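# Place the cheese cube in the tray without crushing it

## Task

Get the cheese cube into the tray, and do not squash or crush it along the way.

## Robot and tools

Robot: two six-joint arms, left_arm and right_arm, each ending in a parallel two-finger gripper with its own wrist camera. Per arm, joints always go in this order: waist (joint1), shoulder (joint2), elbow (joint3), wrist pitch (joint4), wrist yaw (joint5), wrist roll (joint6), then the gripper opening.

Frames: the scene frame has its origin at table-top height, halfway between the two nominal bases; +z is up, +x points out over the table, and left_arm sits on the +y side (image left/right does not follow arm names). Calibrated bases in the scene frame: left_arm at (-0.029, +0.233, +0.019) m, quat_wxyz (+1.000, 0, 0, +0.010); right_arm at (+0.018, -0.356, +0.048) m, quat_wxyz (+1.000, 0, 0, -0.017). Up is +z in both base frames. Each arm reports its end_effector_position (metres) and end_effector_quat_wxyz in its own base frame; these can be a few centimetres off, worse at long reach. The end-effector point lies between the finger pads, about 1 cm short of the fingertips. Fingers point along the gripper's +z and close along its y axis.

The 14-number row (used by execute_actions and move): values in [-1, 1]. First left_arm's six joint values and its opening, then right_arm's six and its opening; both arms always appear. Joint values are scaled offsets added to the Joint targets held when the action (or move) starts, not to the previous row, so sending the same offset twice moves twice. Scale: 1.0 equals 2.811 rad for waist and shoulder, 2.53 for elbow, 2.575 for wrist pitch, 8.12 for wrist yaw, 9.528 for wrist roll. The opening is absolute, not an offset: +1 fully open, -1 closed. To keep a gripper as it is, resend its current command; 0 means half-way, not unchanged. Sending 0 for all of an arm's joints re-commands its present targets.

Joint ranges (rad): waist -2.880..2.880, shoulder 0.000..3.142, elbow 0.000..3.019, wrist pitch -1.693..1.571, wrist yaw -1.571..1.571, wrist roll -2.094..2.094. An action asking a joint more than 0.084 rad beyond its range is refused for both arms; a malformed action, or a bad first action, rejects the whole call. Real limits may differ by up to 0.084 rad; "joint sent to its limit" means a joint was clipped there. Each step, targets may lead measured angles by at most 0.716 rad (waist, shoulder), 0.645 (elbow), 0.69 (wrist pitch), 1.84 (yaw), 3.24 (roll), and an arm's targets are pulled back if they would move the gripper over 110 mm from where it is. Big changes therefore need several actions.

Tools:
- execute_actions(actions, cameras): actions is a list of actions; each action is a list of up to 15 rows, one row per 1/30 s step, the last row held to fill 15 steps (0.5 s). An empty list just reports state. Results include joint positions at some steps.
- move(target, speed, blend, opening_speed, blocking, cameras): target is one row or a list of up to 15 rows, every row an offset from the same starting Joint targets; the whole list has 10 s. speed in rad/s for the joint with farthest to go, 0.01 to 12.57, default 0.5 (one number or one per target). blend in rad rounds corners between listed targets. opening_speed is the gripper's rate in scale units per second, at least 0.2; use a value near 0.2 when closing on the cheese. blocking=false returns after about 0.5 s while the move continues. The result adds a "move:" line: done, off_target (resting over 0.035 rad away), moving, held, or fault, plus limits=held if steps were withheld. Done does not prove there was no contact. Joints do not avoid obstacles or the other arm.
- wait(seconds 0 to 10, cameras): lets time pass holding commands; a running move continues.
- stop(cameras): brakes a running move.
- zoom_image(camera, region): camera is cam_head_left, cam_head_right, cam_left_wrist or cam_right_wrist; region [x0, y0, x1, y1] in pixels from the top-left, at most 504 by 504, on that camera's newest image.
- read_manual(section): licence texts only.
- finished_scene(scene=1): ends the scene for good; the cube must stay in the tray afterwards.

Cameras, all 672x504: cam_head_left, cam_head_right (fixed, scene frame), cam_left_wrist, cam_right_wrist (on the grippers). The cameras argument picks which images return; [] gives none, an unknown name voids the call.

Result lines: Joint positions and Joint velocities list each arm's six joints (rad, rad/s) plus the pad gap (m; 0.094 is fully open). "Joint targets" is what the next offsets add to. "Tool commands" shows present gripper commands. grip_measured is the finger opening on the command scale, reading up to 2.5 mm wide when empty. grip_effort_nm is gripper motor effort (negative closing), not pad force. Joint torques include the arm's weight; numbers 3 and 4 wrap at ±28 N m. "joint command not followed" means a clearance check altered targets. "within noise" means velocities are essentially zero.

Gripping the cheese: the fingers go to whatever grip_measured you command, and pressing reaches full force (roughly 50 to 64 N per pad) once the command is about 0.05 below the touch reading (0.11 for small or round objects, much more for soft ones). A soft cube squashes more the lower you command, so close slowly and stop just under the touch width. Release by commanding well above grip_measured.

Avoid: dropping the cube or releasing it while moving; fast impacts or hard pressing on table, tray or cube; any collision or grip between the two arms (can fail the scene); letting anything leave the table. After an arm is stopped by contact, command its targets back past its measured positions to stop pushing. Holding loads, stretched poses or pushing toward unreachable targets heats motors; MOTOR HOT warns near 85 °C, and at 100 °C the arm goes limp for 30 to 60 s or more. Objects may occasionally be nudged by outside pushes.

Each tool is called as name(argument=value, ...) on one line, values as JSON.

## Session

execute_actions(actions=[])

Scene clock: 0.00 s.
left_arm: end_effector_position=(+0.4545, +0.0730, +0.3522) grip_measured=+1.000 grip_effort_nm=n/a end_effector_quat_wxyz=(+0.146, -0.335, +0.909, +0.201) | right_arm: end_effector_position=(+0.7970, +0.4650, +0.2422) grip_measured=+1.000 grip_effort_nm=n/a end_effector_quat_wxyz=(+0.557, -0.393, +0.654, +0.329)
Joint positions: left_arm=[-0.014 1.452 1.614 -1.591 -0.483 -0.685 0.094] | right_arm=[0.416 2.343 2.162 -0.027 -0.649 -0.135 0.094]
Joint velocities: within noise
Joint torques (N m): no reading
Heat: left arm: hottest waist 26 °C; right arm: hottest shoulder 28 °C.
Joint targets: left_arm=[-0.014 1.456 1.637 -1.590 -0.483 -0.685] | right_arm=[0.416 2.355 2.188 -0.024 -0.649 -0.135]
Tool commands: left_gripper/opening=+1.0 right_gripper/opening=+1.0

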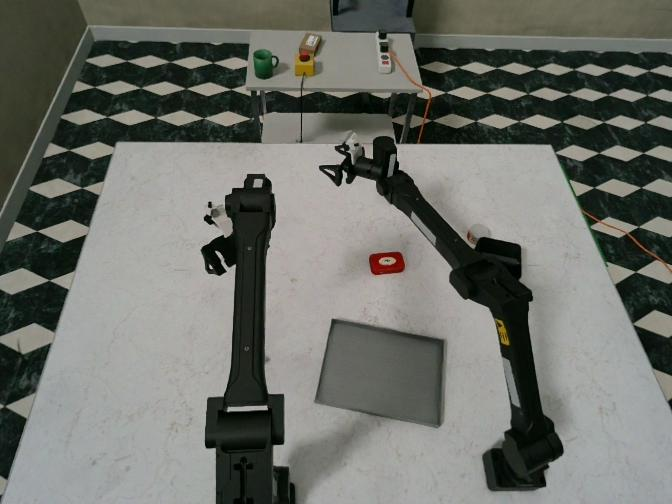

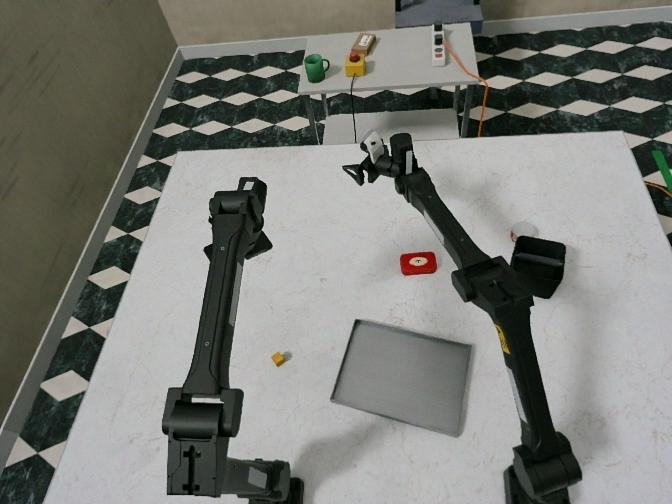

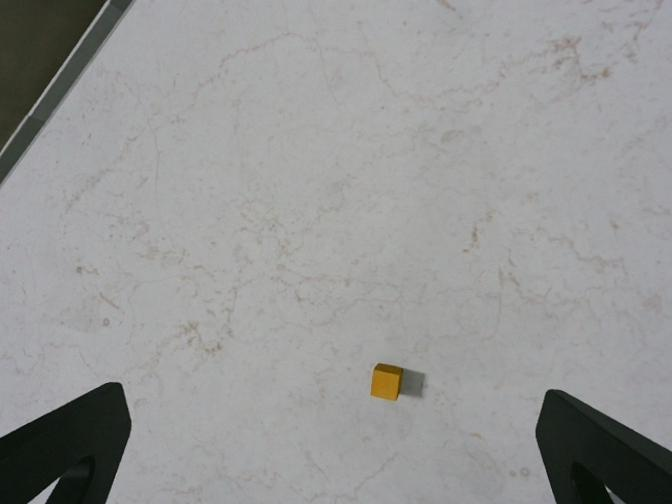

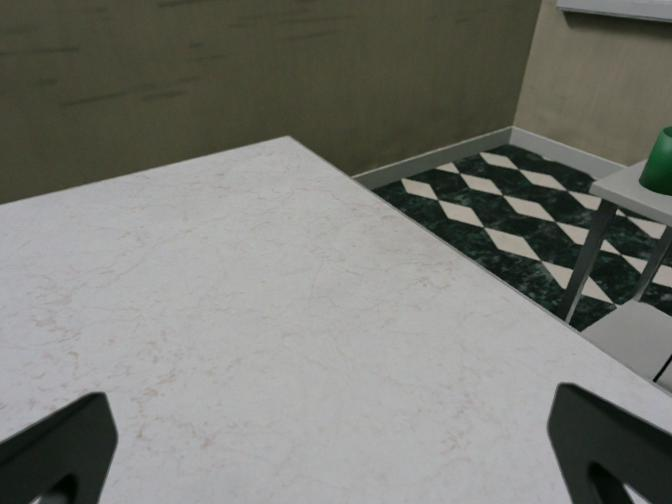

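zoom_image(camera="cam_left_wrist", region=[340, 340, 440, 420])

zoom_image(camera="cam_head_right", region=[240, 290, 500, 450])

Scaled by 5.040 from the camera's 672x504 image, which has a finer 960x720 frame.

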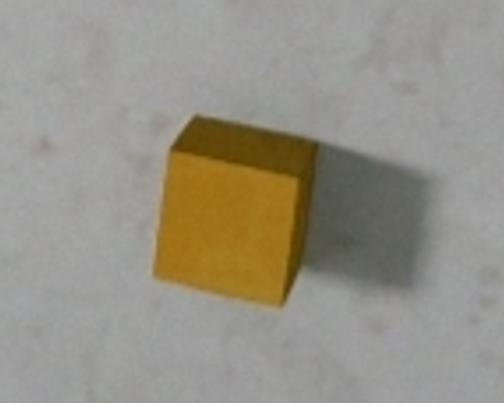

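Scaled by 1.938 from the camera's 672x504 image, which has a finer 960x720 frame.

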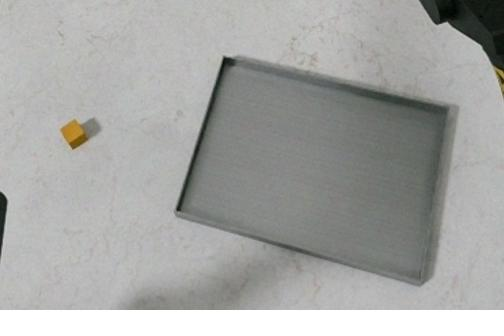

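move(target=[0.0406,-0.0349,-0.2917,0.1856,0.0595,0.0153,1,0,0,0,0,0,0,1], speed=1.0)

Scene clock: 40.83 s.
left_arm: end_effector_position=(+0.3425, +0.0310, +0.0934) grip_measured=+1.000 grip_effort_nm=0.051 end_effector_quat_wxyz=(-0.014, -0.314, +0.949, +0.004) | right_arm: end_effector_position=(+0.7970, +0.4650, +0.2422) grip_measured=+1.000 grip_effort_nm=-0.027 end_effector_quat_wxyz=(+0.557, -0.393, +0.654, +0.329)
Joint positions: left_arm=[0.091 1.367 0.889 -1.12 -0.001 -0.549 0.094] | right_arm=[0.416 2.343 2.162 -0.027 -0.649 -0.135 0.094]
Joint velocities: within noise
Joint torques (N m): left_arm=[2.37 -8.82 9.43 0.84 -0.04 0.06] | right_arm=[1.61 -23.18 12.41 2 -0.04 -0.11]
Heat: left arm: hottest elbow 27 °C; right arm: hottest shoulder 36 °C.
Joint targets: left_arm=[0.100 1.358 0.899 -1.112 0.001 -0.539] | right_arm=[0.416 2.355 2.188 -0.024 -0.649 -0.135]
move: done

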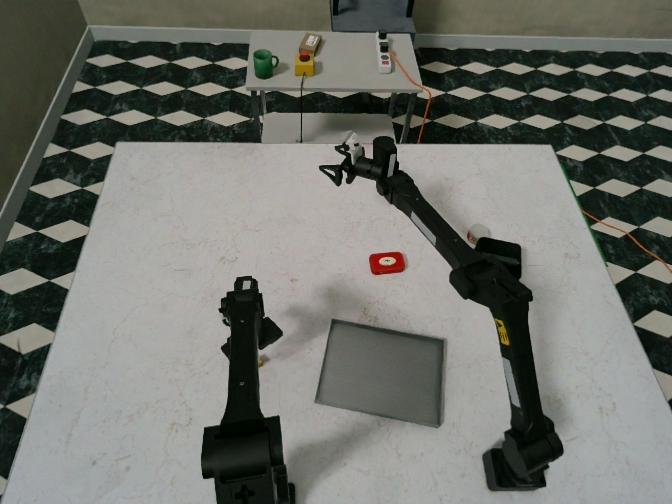

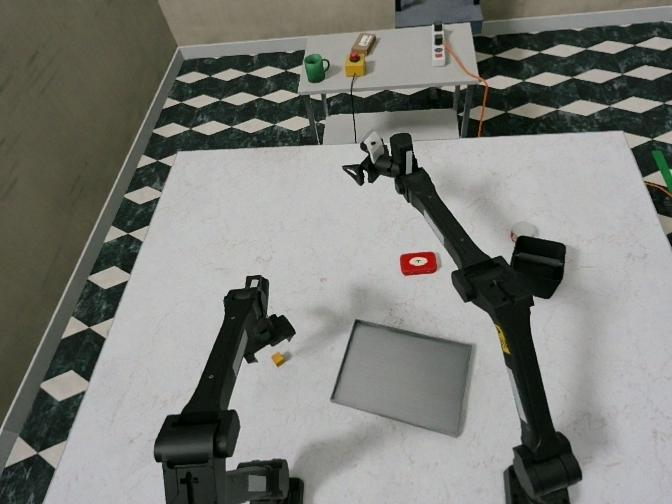

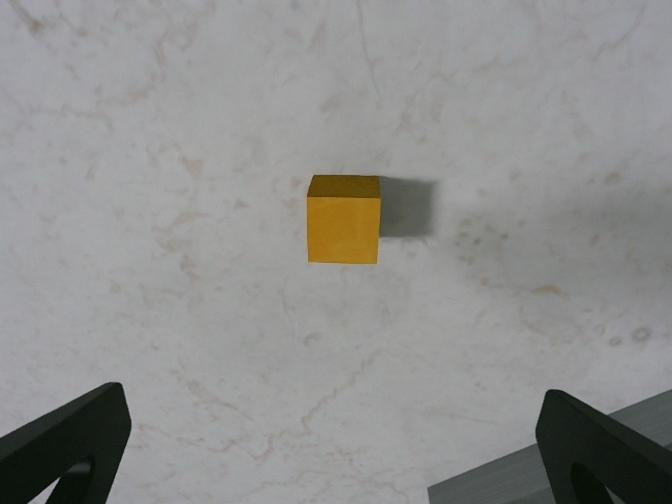

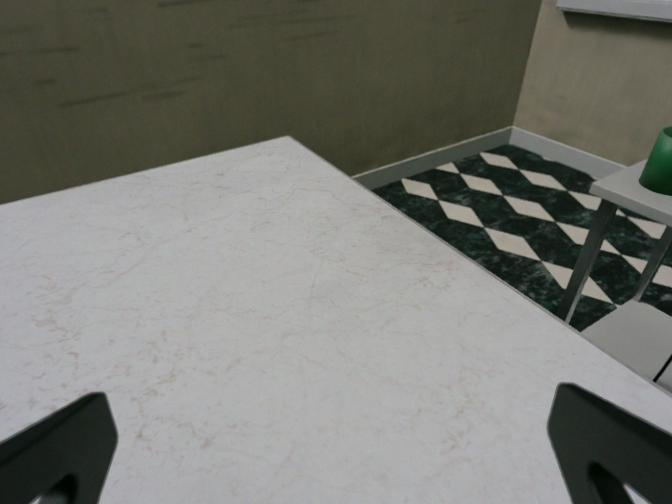

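move(target=[0.0050,0.0384,-0.0279,0.0800,0,0.0015,1,0,0,0,0,0,0,1], speed=0.5)

Scene clock: 59.83 s.
left_arm: end_effector_position=(+0.3573, +0.0370, +0.0402) grip_measured=+1.000 grip_effort_nm=0.061 end_effector_quat_wxyz=(+0.008, -0.314, +0.950, -0.001) | right_arm: end_effector_position=(+0.7970, +0.4650, +0.2422) grip_measured=+1.000 grip_effort_nm=-0.027 end_effector_quat_wxyz=(+0.557, -0.393, +0.654, +0.329)
Joint positions: left_arm=[0.104 1.464 0.824 -0.914 -0.001 -0.534 0.094] | right_arm=[0.416 2.343 2.162 -0.027 -0.649 -0.135 0.094]
Joint velocities: within noise
Joint torques (N m): left_arm=[1.85 -8.76 8.13 0.95 -0.05 0.08] | right_arm=[1.61 -23.3 12.4 2 -0.04 -0.14]
Heat: left arm: hottest elbow 28 °C; right arm: hottest shoulder 37 °C.
Joint targets: left_arm=[0.114 1.466 0.828 -0.906 0.000 -0.524] | right_arm=[0.416 2.355 2.188 -0.024 -0.649 -0.135]
move: done

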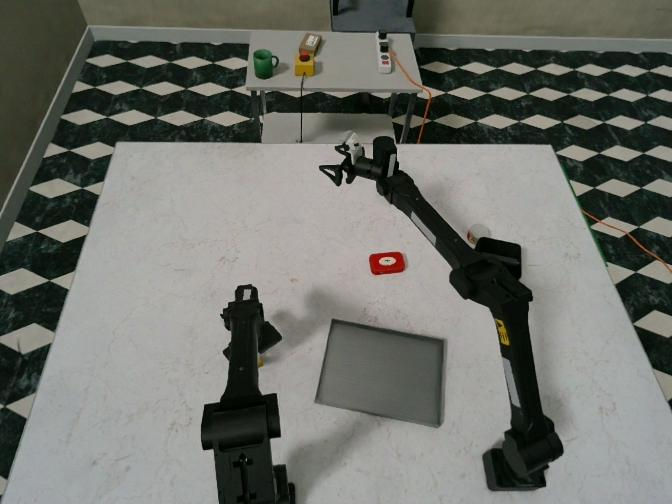

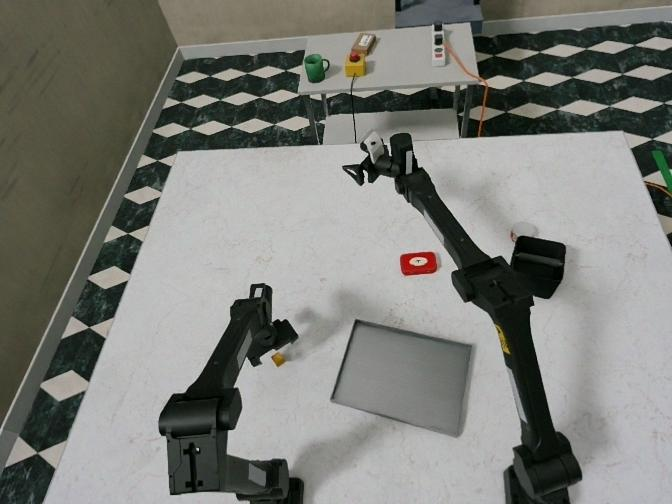

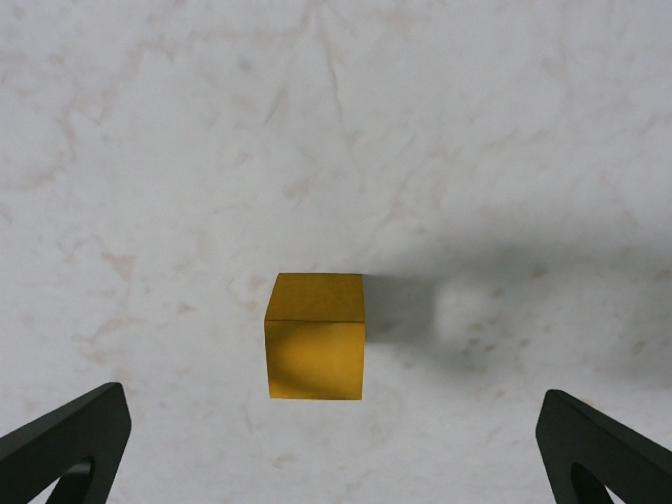

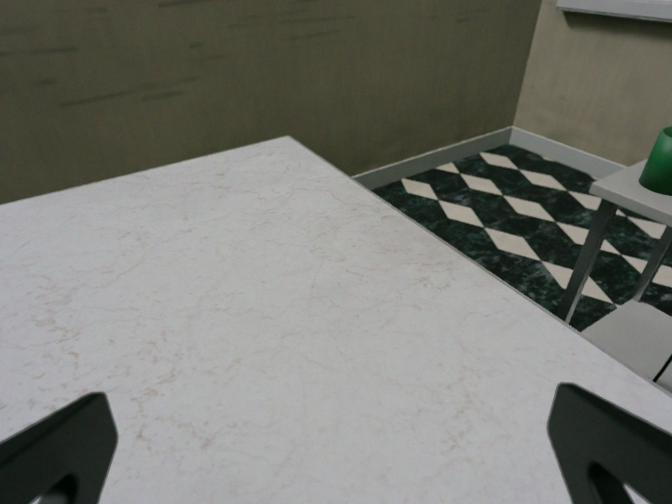

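move(target=[0.0025,0.0228,-0.0209,0.0388,0,0.0006,0.2,0,0,0,0,0,0,1], speed=0.15, opening_speed=1)

Scene clock: 84.63 s.
left_arm: end_effector_position=(+0.3523, +0.0388, +0.0085) grip_measured=+0.201 grip_effort_nm=-0.012 end_effector_quat_wxyz=(+0.007, -0.314, +0.949, -0.001) | right_arm: end_effector_position=(+0.7970, +0.4650, +0.2422) grip_measured=+1.000 grip_effort_nm=-0.027 end_effector_quat_wxyz=(+0.557, -0.393, +0.654, +0.329)
Joint positions: left_arm=[0.11 1.517 0.775 -0.815 -0.001 -0.528 0.056] | right_arm=[0.416 2.343 2.162 -0.027 -0.649 -0.135 0.094]
Joint velocities: within noise
Joint torques (N m): left_arm=[2.49 -8 7.06 0.91 -0.07 0.07] | right_arm=[1.55 -23 12.33 1.99 -0.04 -0.12]
Heat: left arm: hottest elbow 28 °C; right arm: hottest shoulder 39 °C.
Joint targets: left_arm=[0.121 1.530 0.775 -0.806 0.000 -0.519] | right_arm=[0.416 2.355 2.188 -0.024 -0.649 -0.135]
move: done

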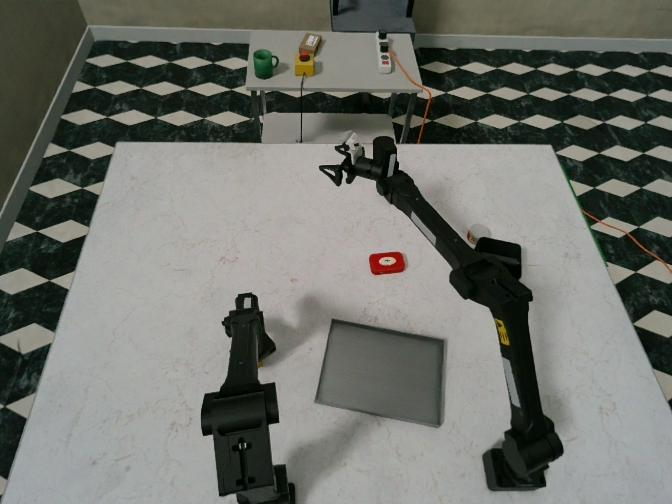

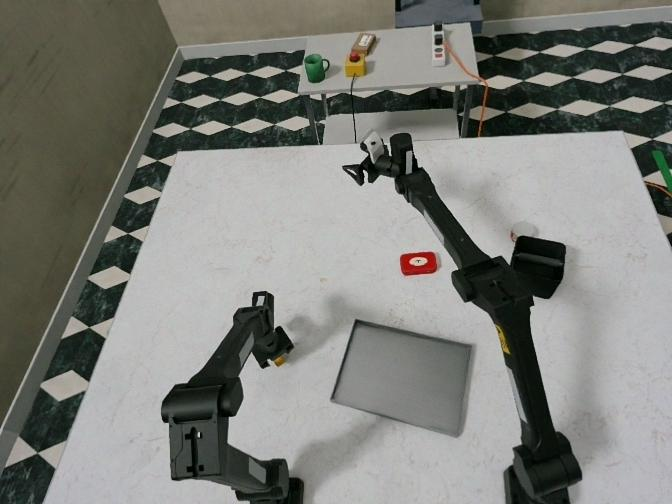

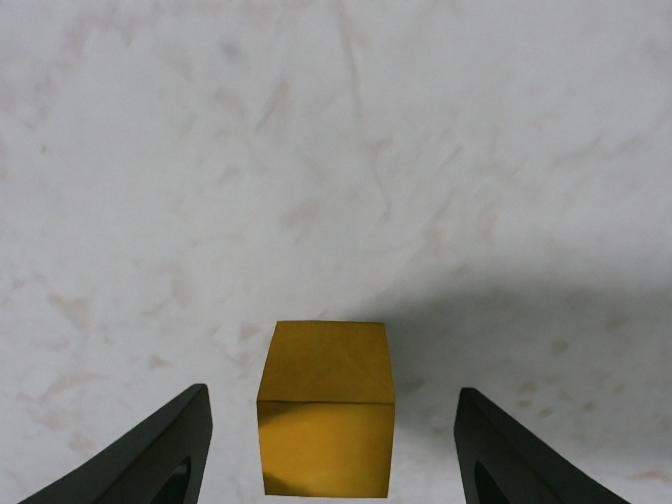

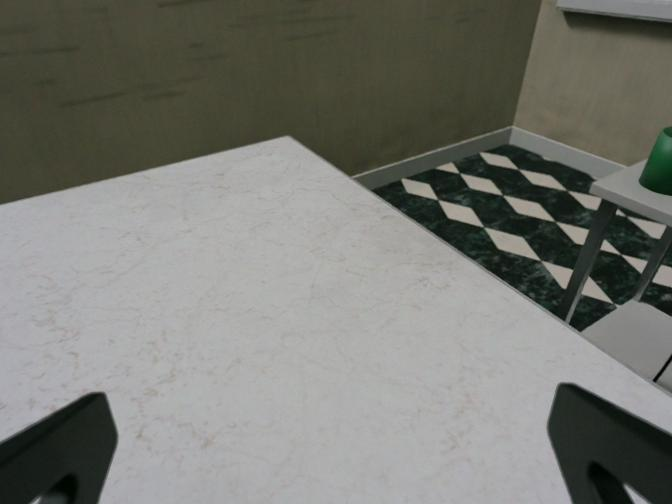

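move(target=[0,0.0045,-0.0025,0.0068,0,0,-0.2,0,0,0,0,0,0,1], speed=0.1, opening_speed=0.6, cameras=["cam_left_wrist"])

move(target=[0,0,0,0,0,0,-0.32,0,0,0,0,0,0,1], opening_speed=0.2, cameras=["cam_left_wrist"])

move(target=[0,0,0,0,0,0,-0.36,0,0,0,0,0,0,1], opening_speed=0.2, cameras=["cam_left_wrist"])

Scene clock: 98.50 s.
left_arm: end_effector_position=(+0.3529, +0.0388, +0.0039) grip_measured=-0.199 grip_effort_nm=-0.022 end_effector_quat_wxyz=(+0.008, -0.314, +0.950, -0.001) | right_arm: end_effector_position=(+0.7970, +0.4650, +0.2422) grip_measured=+1.000 grip_effort_nm=-0.032 end_effector_quat_wxyz=(+0.557, -0.393, +0.654, +0.329)
Joint positions: left_arm=[0.11 1.527 0.77 -0.797 -0.001 -0.528 0.038] | right_arm=[0.416 2.343 2.162 -0.027 -0.649 -0.135 0.094]
Joint velocities: within noise
Joint torques (N m): left_arm=[2.2 -8.23 6.97 0.94 -0.06 0.1] | right_arm=[1.32 -22.89 12.46 2.04 -0.05 -0.15]
Heat: left arm: hottest elbow 28 °C; right arm: hottest shoulder 39 °C.
Joint targets: left_arm=[0.121 1.543 0.769 -0.789 0.001 -0.519] | right_arm=[0.416 2.355 2.188 -0.024 -0.649 -0.135]
move: done
Images, in order (width x height): cam_left_wrist 672x504.

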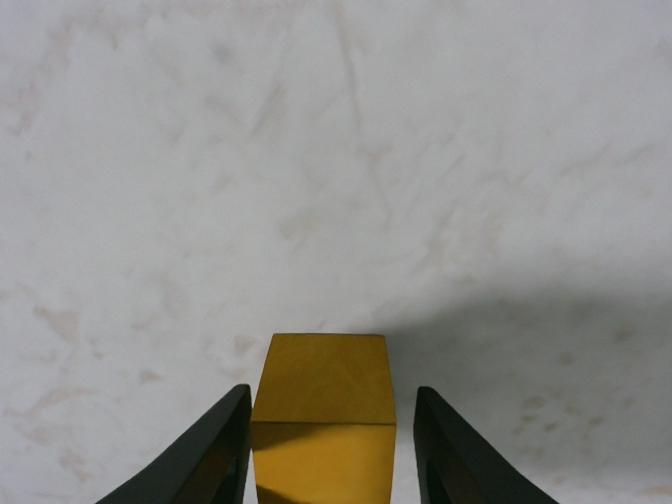

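Scene clock: 99.30 s.
left_arm: end_effector_position=(+0.3530, +0.0388, +0.0039) grip_measured=-0.319 grip_effort_nm=-0.017 end_effector_quat_wxyz=(+0.009, -0.314, +0.950, -0.001) | right_arm: end_effector_position=(+0.7970, +0.4650, +0.2422) grip_measured=+1.000 grip_effort_nm=-0.027 end_effector_quat_wxyz=(+0.557, -0.393, +0.654, +0.329)
Joint positions: left_arm=[0.11 1.527 0.77 -0.797 -0.001 -0.528 0.032] | right_arm=[0.416 2.343 2.162 -0.027 -0.649 -0.135 0.094]
Joint velocities: within noise
Joint torques (N m): left_arm=[2.37 -8 6.87 0.91 -0.07 0.07] | right_arm=[1.03 -22.77 12.31 1.91 -0.02 -0.13]
Heat: left arm: hottest elbow 28 °C; right arm: hottest shoulder 39 °C.
Joint targets: left_arm=[0.121 1.543 0.769 -0.789 0.001 -0.519] | right_arm=[0.416 2.355 2.188 -0.024 -0.649 -0.135]
move: done
Images, in order (width x height): cam_left_wrist 672x504.

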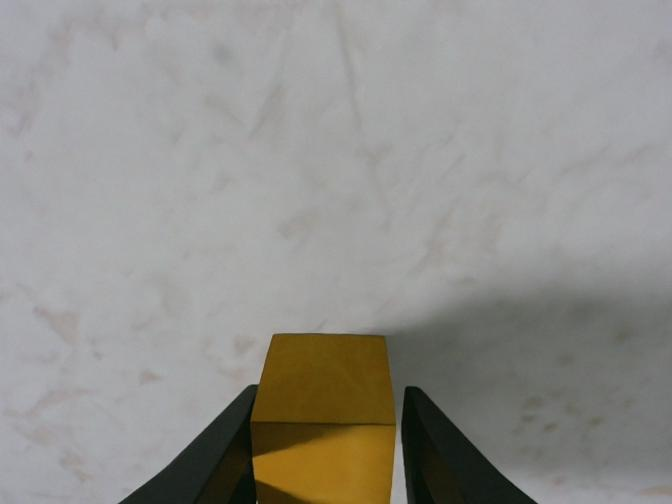

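Scene clock: 99.80 s.
left_arm: end_effector_position=(+0.3530, +0.0390, +0.0039) grip_measured=-0.359 grip_effort_nm=-0.017 end_effector_quat_wxyz=(+0.009, -0.314, +0.949, -0.001) | right_arm: end_effector_position=(+0.7970, +0.4650, +0.2422) grip_measured=+1.000 grip_effort_nm=-0.032 end_effector_quat_wxyz=(+0.557, -0.393, +0.654, +0.329)
Joint positions: left_arm=[0.111 1.527 0.77 -0.797 -0.001 -0.528 0.03] | right_arm=[0.416 2.343 2.162 -0.027 -0.649 -0.135 0.094]
Joint velocities: within noise
Joint torques (N m): left_arm=[2.43 -8.12 6.9 0.96 -0.05 0.07] | right_arm=[1.26 -23.24 12.36 1.92 -0.02 -0.14]
Heat: left arm: hottest elbow 28 °C; right arm: hottest shoulder 39 °C.
Joint targets: left_arm=[0.121 1.543 0.769 -0.789 0.001 -0.519] | right_arm=[0.416 2.355 2.188 -0.024 -0.649 -0.135]
move: done
Images, in order (width x height): cam_left_wrist 672x504.

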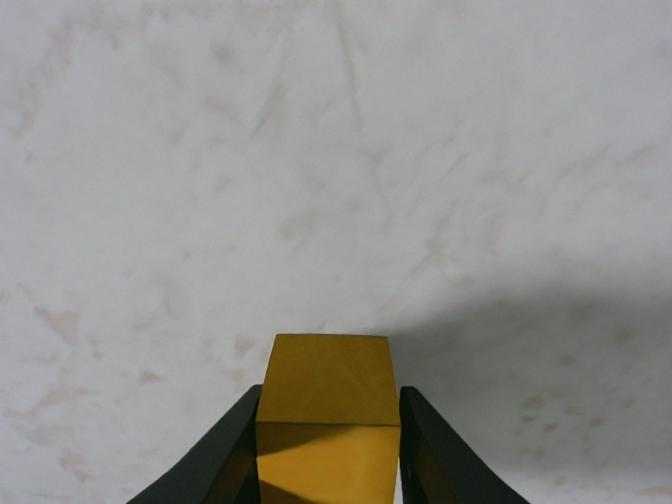

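move(target=[0,0,0,0,0,0,-0.385,0,0,0,0,0,0,1], opening_speed=0.2, cameras=["cam_left_wrist"])

move(target=[0,0,0,0,0,0,-0.405,0,0,0,0,0,0,1], opening_speed=0.2, cameras=["cam_left_wrist"])

Scene clock: 112.40 s.
left_arm: end_effector_position=(+0.3530, +0.0390, +0.0039) grip_measured=-0.383 grip_effort_nm=-0.027 end_effector_quat_wxyz=(+0.009, -0.314, +0.949, -0.001) | right_arm: end_effector_position=(+0.7970, +0.4650, +0.2422) grip_measured=+1.000 grip_effort_nm=-0.032 end_effector_quat_wxyz=(+0.557, -0.393, +0.654, +0.329)
Joint positions: left_arm=[0.111 1.527 0.77 -0.797 -0.001 -0.528 0.029] | right_arm=[0.416 2.343 2.162 -0.027 -0.649 -0.135 0.094]
Joint velocities: within noise
Joint torques (N m): left_arm=[2.2 -8.12 6.84 0.84 -0.05 0.08] | right_arm=[1.08 -23.24 12.44 2.03 -0.04 -0.14]
Heat: left arm: hottest elbow 28 °C; right arm: hottest shoulder 40 °C.
Joint targets: left_arm=[0.121 1.543 0.769 -0.789 0.001 -0.519] | right_arm=[0.416 2.355 2.188 -0.024 -0.649 -0.135]
move: done
Images, in order (width x height): cam_left_wrist 672x504.

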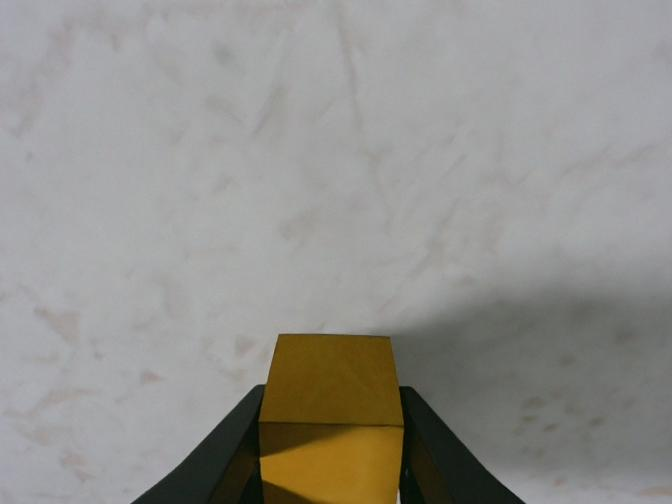

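Scene clock: 112.90 s.
left_arm: end_effector_position=(+0.3530, +0.0390, +0.0039) grip_measured=-0.403 grip_effort_nm=-0.027 end_effector_quat_wxyz=(+0.009, -0.314, +0.949, -0.001) | right_arm: end_effector_position=(+0.7970, +0.4650, +0.2422) grip_measured=+1.000 grip_effort_nm=-0.027 end_effector_quat_wxyz=(+0.557, -0.393, +0.654, +0.329)
Joint positions: left_arm=[0.111 1.527 0.77 -0.797 -0.001 -0.528 0.028] | right_arm=[0.416 2.343 2.162 -0.027 -0.649 -0.135 0.094]
Joint velocities: within noise
Joint torques (N m): left_arm=[1.85 -7.94 6.87 0.88 -0.06 0.09] | right_arm=[1.61 -22.89 12.44 2.03 -0.06 -0.12]
Heat: left arm: hottest elbow 28 °C; right arm: hottest shoulder 40 °C.
Joint targets: left_arm=[0.121 1.543 0.769 -0.789 0.001 -0.519] | right_arm=[0.416 2.355 2.188 -0.024 -0.649 -0.135]
move: done
Images, in order (width x height): cam_left_wrist 672x504.

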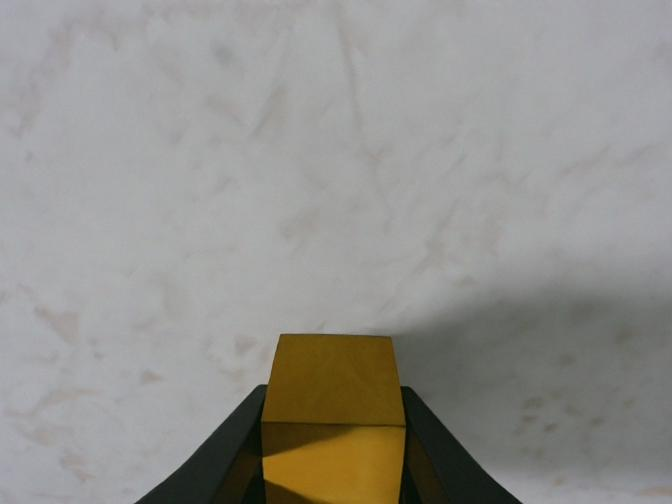

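move(target=[0,0,0,0,0,0,-0.425,0,0,0,0,0,0,1], opening_speed=0.2, cameras=["cam_left_wrist"])

zoom_image(camera="cam_left_wrist", region=[220, 360, 440, 504])

Scene clock: 120.03 s.
left_arm: end_effector_position=(+0.3530, +0.0390, +0.0039) grip_measured=-0.422 grip_effort_nm=-0.100 end_effector_quat_wxyz=(+0.009, -0.314, +0.949, -0.001) | right_arm: end_effector_position=(+0.7970, +0.4650, +0.2422) grip_measured=+1.000 grip_effort_nm=-0.027 end_effector_quat_wxyz=(+0.557, -0.393, +0.654, +0.329)
Joint positions: left_arm=[0.111 1.527 0.77 -0.797 -0.001 -0.528 0.027] | right_arm=[0.416 2.343 2.162 -0.027 -0.649 -0.135 0.094]
Joint velocities: within noise
Joint torques (N m): left_arm=[2.43 -8 6.94 0.87 -0.08 0.08] | right_arm=[1.49 -23.06 12.42 2 -0.03 -0.11]
Heat: left arm: hottest elbow 28 °C; right arm: hottest shoulder 40 °C.
Joint targets: left_arm=[0.121 1.543 0.769 -0.789 0.001 -0.519] | right_arm=[0.416 2.355 2.188 -0.024 -0.649 -0.135]
move: done
Images, in order (width x height): cam_left_wrist 672x504.

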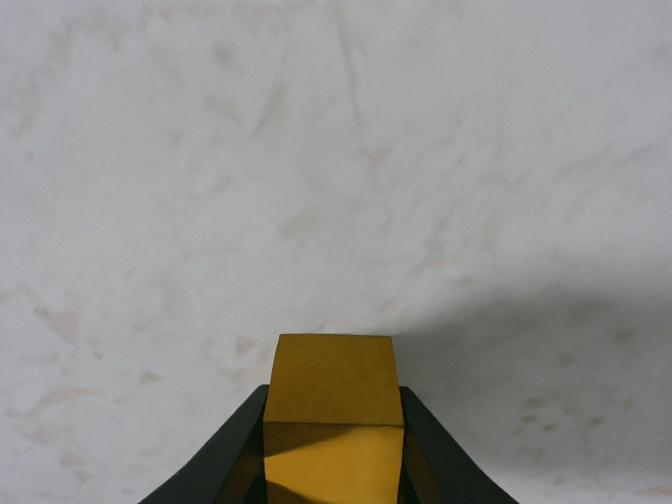

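Scaled by 2.291 from the camera's 672x504 image, which has a finer 960x720 frame.

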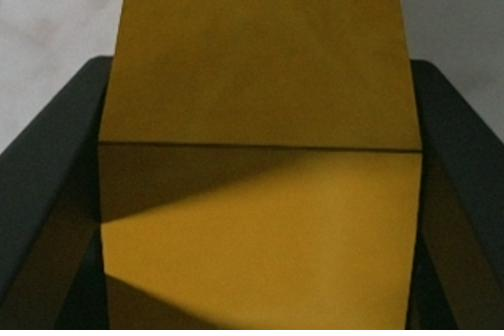

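move(target=[0,0,0,0,0,0,-0.435,0,0,0,0,0,0,1], opening_speed=0.2, cameras=[])

move(target=[0,-0.0519,0.0423,-0.0989,0,0,-0.435,0,0,0,0,0,0,1], speed=0.2)

Scene clock: 136.20 s.
left_arm: end_effector_position=(+0.3530, +0.0390, +0.0039) grip_measured=-0.431 grip_effort_nm=-0.144 end_effector_quat_wxyz=(+0.009, -0.314, +0.949, -0.001) | right_arm: end_effector_position=(+0.7970, +0.4650, +0.2422) grip_measured=+1.000 grip_effort_nm=-0.027 end_effector_quat_wxyz=(+0.557, -0.393, +0.654, +0.329)
Joint positions: left_arm=[0.111 1.527 0.77 -0.797 -0.001 -0.528 0.027] | right_arm=[0.416 2.343 2.162 -0.027 -0.649 -0.135 0.094]
Joint velocities: within noise
Joint torques (N m): left_arm=[2.02 -8.18 6.86 0.92 -0.09 0.07] | right_arm=[1.32 -23.3 12.36 1.96 -0.04 -0.11]
Heat: left arm: hottest elbow 28 °C; right arm: hottest shoulder 40 °C.
Joint targets: left_arm=[0.121 1.543 0.769 -0.789 0.001 -0.519] | right_arm=[0.416 2.355 2.188 -0.024 -0.649 -0.135]
move: done
No camera images: "cameras" was empty.

Scene clock: 137.87 s.
left_arm: end_effector_position=(+0.3393, +0.0375, +0.0655) grip_measured=-0.431 grip_effort_nm=-0.129 end_effector_quat_wxyz=(-0.014, -0.314, +0.949, +0.003) | right_arm: end_effector_position=(+0.7970, +0.4650, +0.2422) grip_measured=+1.000 grip_effort_nm=-0.032 end_effector_quat_wxyz=(+0.557, -0.393, +0.654, +0.329)
Joint positions: left_arm=[0.111 1.403 0.839 -1.036 -0.001 -0.528 0.027] | right_arm=[0.416 2.343 2.162 -0.027 -0.649 -0.135 0.094]
Joint velocities: within noise
Joint torques (N m): left_arm=[2.02 -8.47 11.29 0.34 -0.04 0.1] | right_arm=[1.38 -23.18 12.37 2.06 -0.02 -0.13]
Heat: left arm: hottest elbow 28 °C; right arm: hottest shoulder 40 °C.
Joint targets: left_arm=[0.121 1.397 0.876 -1.043 0.001 -0.519] | right_arm=[0.416 2.355 2.188 -0.024 -0.649 -0.135]
move: off_target (left_arm); left_arm: the elbow is farthest, 0.037 rad from its target

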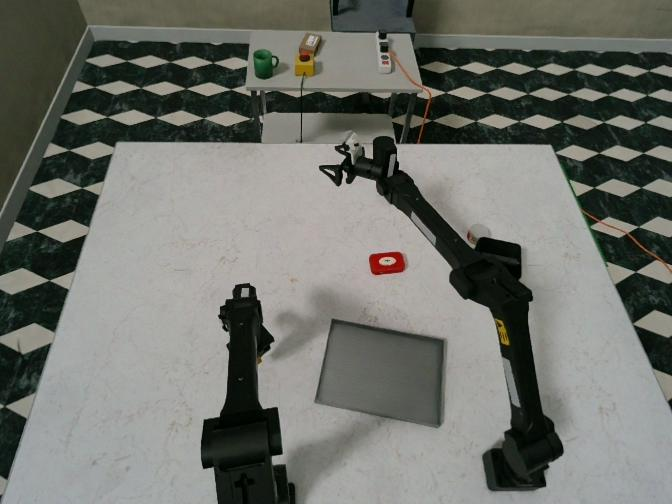

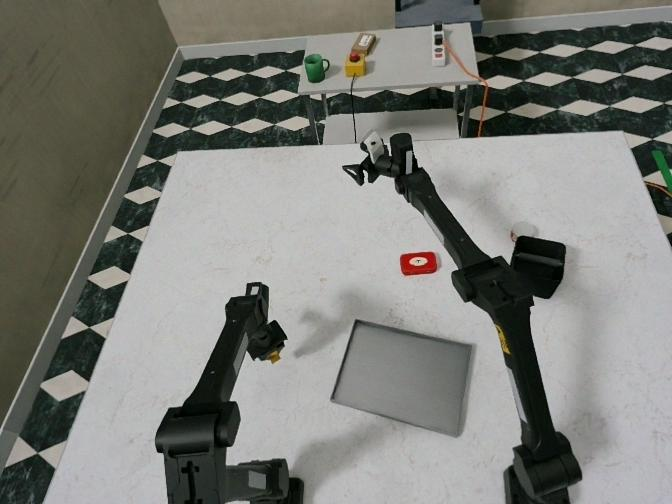

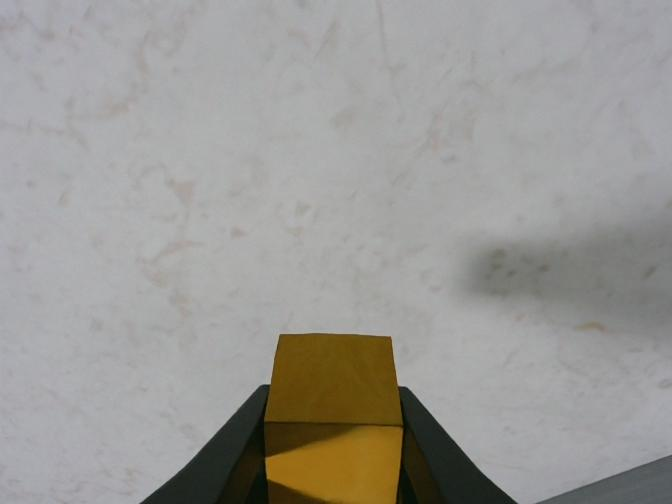

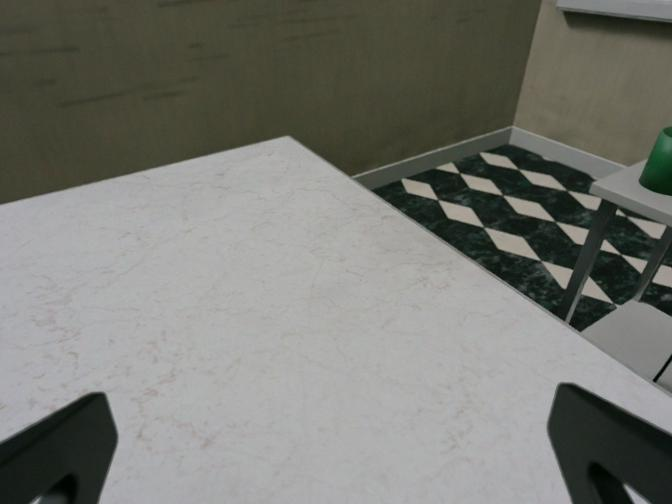

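move(target=[-0.2704,0.0059,0.0220,-0.0148,0,0,-0.435,0,0,0,0,0,0,1], speed=0.5)

Scene clock: 162.63 s.
left_arm: end_effector_position=(+0.2843, -0.2129, +0.0827) grip_measured=-0.432 grip_effort_nm=-0.129 end_effector_quat_wxyz=(-0.006, +0.057, +0.998, +0.004) | right_arm: end_effector_position=(+0.7970, +0.4650, +0.2422) grip_measured=+1.000 grip_effort_nm=-0.027 end_effector_quat_wxyz=(+0.557, -0.393, +0.654, +0.329)
Joint positions: left_arm=[-0.641 1.403 0.892 -1.074 0.001 -0.527 0.027] | right_arm=[0.416 2.343 2.162 -0.027 -0.649 -0.135 0.094]
Joint velocities: within noise
Joint torques (N m): left_arm=[1.55 -8 11.92 0.38 -0.13 0.07] | right_arm=[1.2 -23 12.4 1.91 -0.03 -0.13]
Heat: left arm: hottest elbow 28 °C; right arm: hottest shoulder 41 °C.
Joint targets: left_arm=[-0.639 1.413 0.932 -1.082 0.000 -0.519] | right_arm=[0.416 2.355 2.188 -0.024 -0.649 -0.135]
move: off_target (left_arm); left_arm: the elbow is farthest, 0.040 rad from its target

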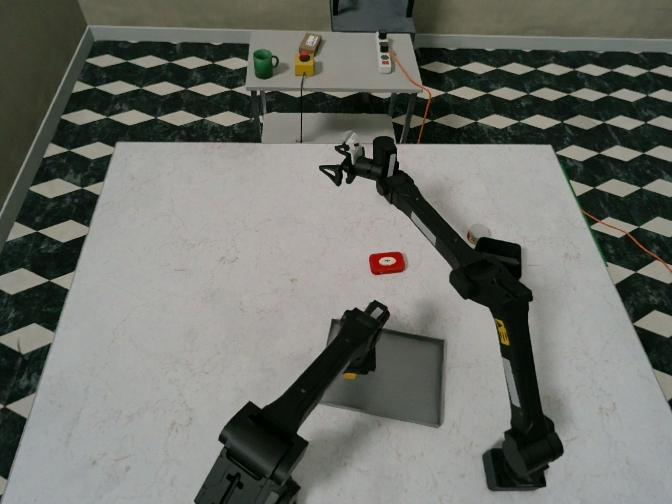

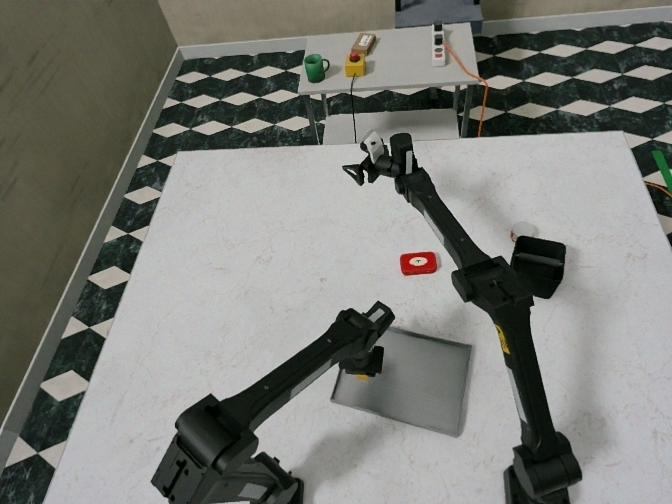

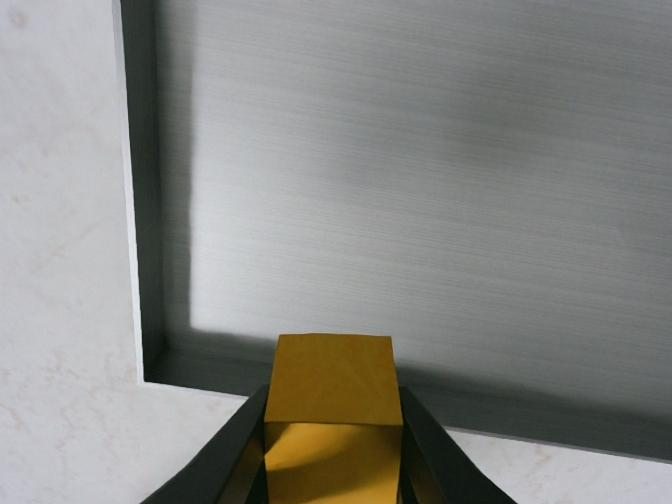

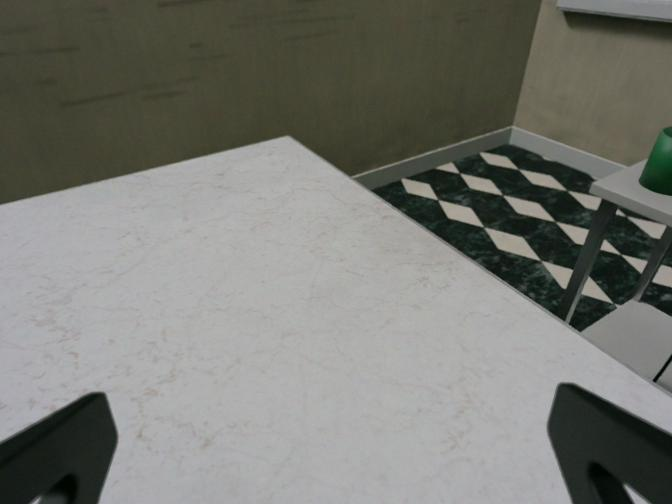

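move(target=[0,0.0353,-0.0434,0.0770,0,0,-0.435,0,0,0,0,0,0,1], speed=0.25)

Scene clock: 181.43 s.
left_arm: end_effector_position=(+0.2877, -0.2154, +0.0262) grip_measured=-0.432 grip_effort_nm=-0.134 end_effector_quat_wxyz=(-0.001, +0.057, +0.998, +0.001) | right_arm: end_effector_position=(+0.7970, +0.4650, +0.2422) grip_measured=+1.000 grip_effort_nm=-0.027 end_effector_quat_wxyz=(+0.557, -0.393, +0.654, +0.329)
Joint positions: left_arm=[-0.641 1.502 0.82 -0.892 0.001 -0.527 0.027] | right_arm=[0.416 2.343 2.162 -0.027 -0.649 -0.135 0.094]
Joint velocities: within noise
Joint torques (N m): left_arm=[1.49 -8.35 7.54 0.83 -0.11 0.07] | right_arm=[1.32 -23.12 12.48 2.06 -0.05 -0.15]
Heat: left arm: hottest elbow 29 °C; right arm: hottest shoulder 41 °C.
Joint targets: left_arm=[-0.639 1.513 0.822 -0.883 0.000 -0.519] | right_arm=[0.416 2.355 2.188 -0.024 -0.649 -0.135]
move: done

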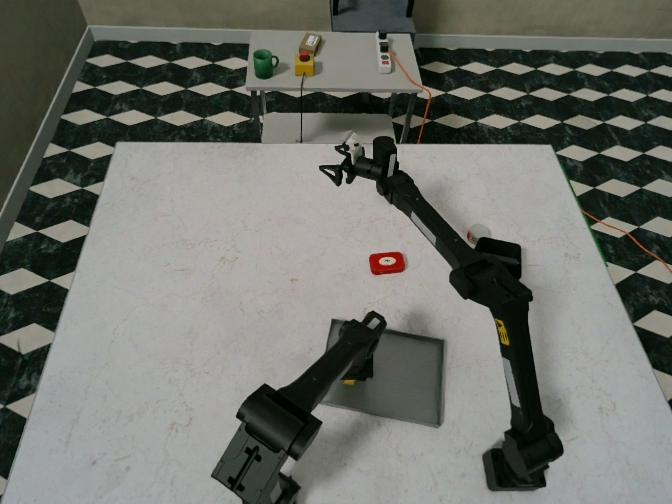

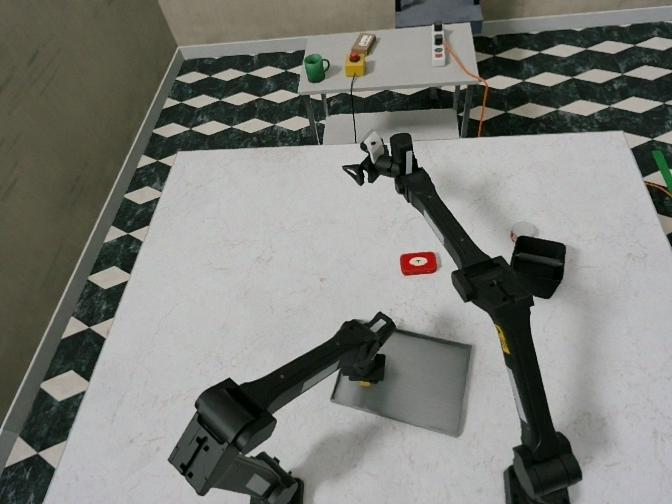

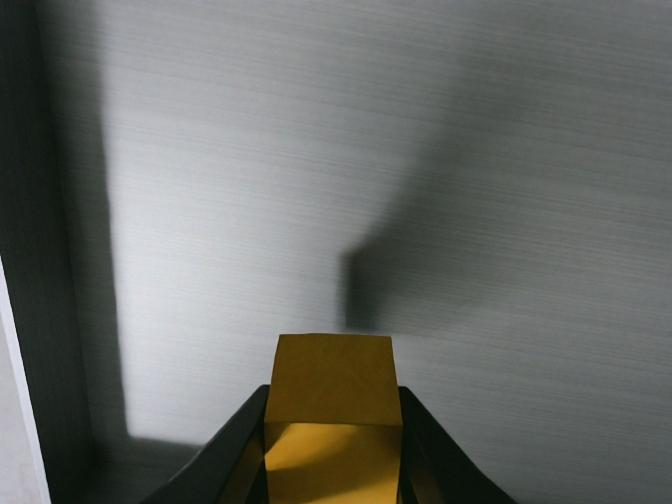

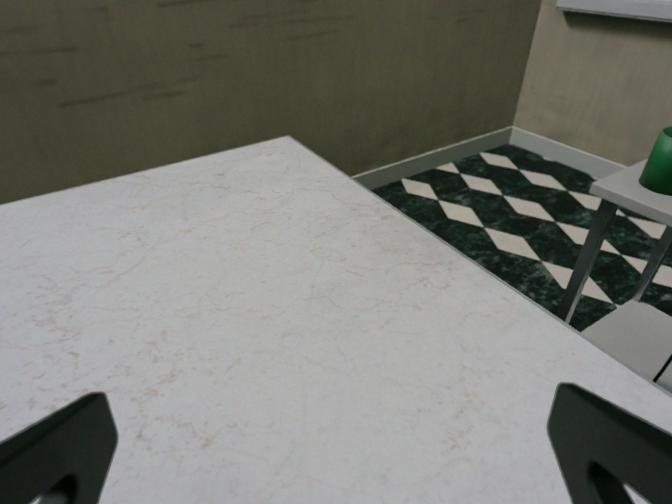

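move(target=[0,0.0075,-0.0092,0.0164,0,0,-0.435,0,0,0,0,0,0,1], speed=0.08, cameras=["cam_left_wrist"])

Scene clock: 191.17 s.
left_arm: end_effector_position=(+0.2861, -0.2142, +0.0143) grip_measured=-0.432 grip_effort_nm=-0.125 end_effector_quat_wxyz=(+0.000, +0.057, +0.998, +0.000) | right_arm: end_effector_position=(+0.7970, +0.4650, +0.2422) grip_measured=+1.000 grip_effort_nm=-0.027 end_effector_quat_wxyz=(+0.557, -0.393, +0.654, +0.329)
Joint positions: left_arm=[-0.641 1.52 0.799 -0.85 0.001 -0.527 0.027] | right_arm=[0.416 2.343 2.162 -0.027 -0.649 -0.135 0.094]
Joint velocities: within noise
Joint torques (N m): left_arm=[1.26 -8.29 7.15 0.88 -0.1 0.07] | right_arm=[1.2 -23.06 12.37 1.99 -0.04 -0.14]
Heat: left arm: hottest elbow 29 °C; right arm: hottest shoulder 41 °C.
Joint targets: left_arm=[-0.639 1.534 0.799 -0.841 0.000 -0.519] | right_arm=[0.416 2.355 2.188 -0.024 -0.649 -0.135]
move: done
Images, in order (width x height): cam_left_wrist 672x504.

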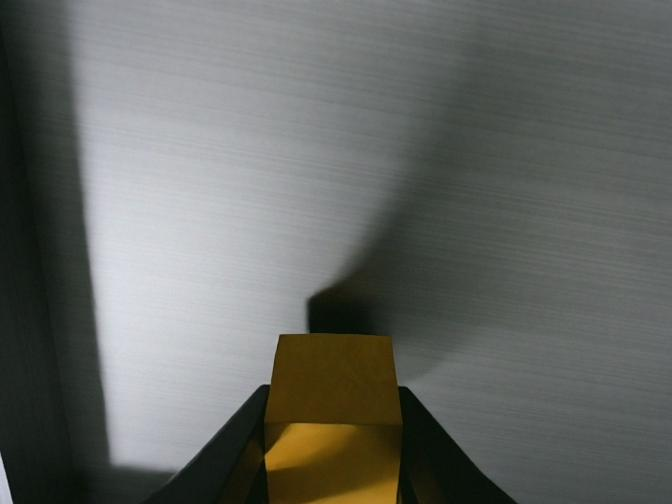

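move(target=[0,0.0040,-0.0046,0.0084,0,0,-0.435,0,0,0,0,0,0,1], speed=0.05, cameras=["cam_left_wrist"])

Scene clock: 197.50 s.
left_arm: end_effector_position=(+0.2849, -0.2133, +0.0077) grip_measured=-0.432 grip_effort_nm=-0.125 end_effector_quat_wxyz=(+0.000, +0.057, +0.998, +0.000) | right_arm: end_effector_position=(+0.7970, +0.4650, +0.2422) grip_measured=+1.000 grip_effort_nm=-0.027 end_effector_quat_wxyz=(+0.557, -0.393, +0.654, +0.329)
Joint positions: left_arm=[-0.641 1.53 0.788 -0.828 0.001 -0.527 0.027] | right_arm=[0.416 2.343 2.162 -0.027 -0.649 -0.135 0.094]
Joint velocities: within noise
Joint torques (N m): left_arm=[1.38 -8 7.05 0.85 -0.1 0.05] | right_arm=[1.26 -23.24 12.51 2.06 -0.05 -0.12]
Heat: left arm: hottest elbow 29 °C; right arm: hottest shoulder 41 °C.
Joint targets: left_arm=[-0.639 1.545 0.787 -0.820 0.000 -0.519] | right_arm=[0.416 2.355 2.188 -0.024 -0.649 -0.135]
move: done
Images, in order (width x height): cam_left_wrist 672x504.

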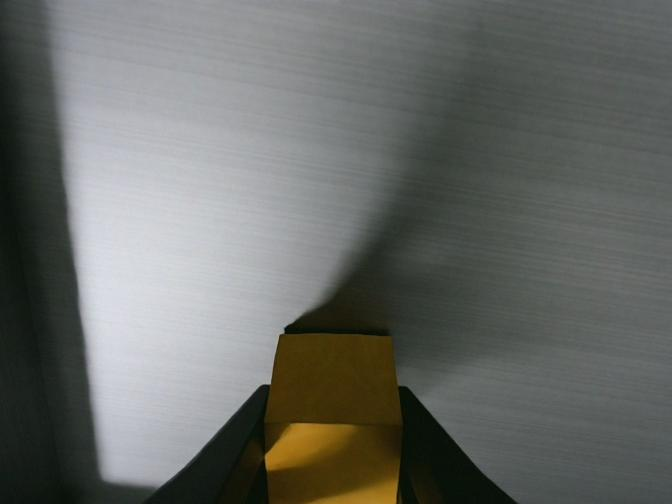

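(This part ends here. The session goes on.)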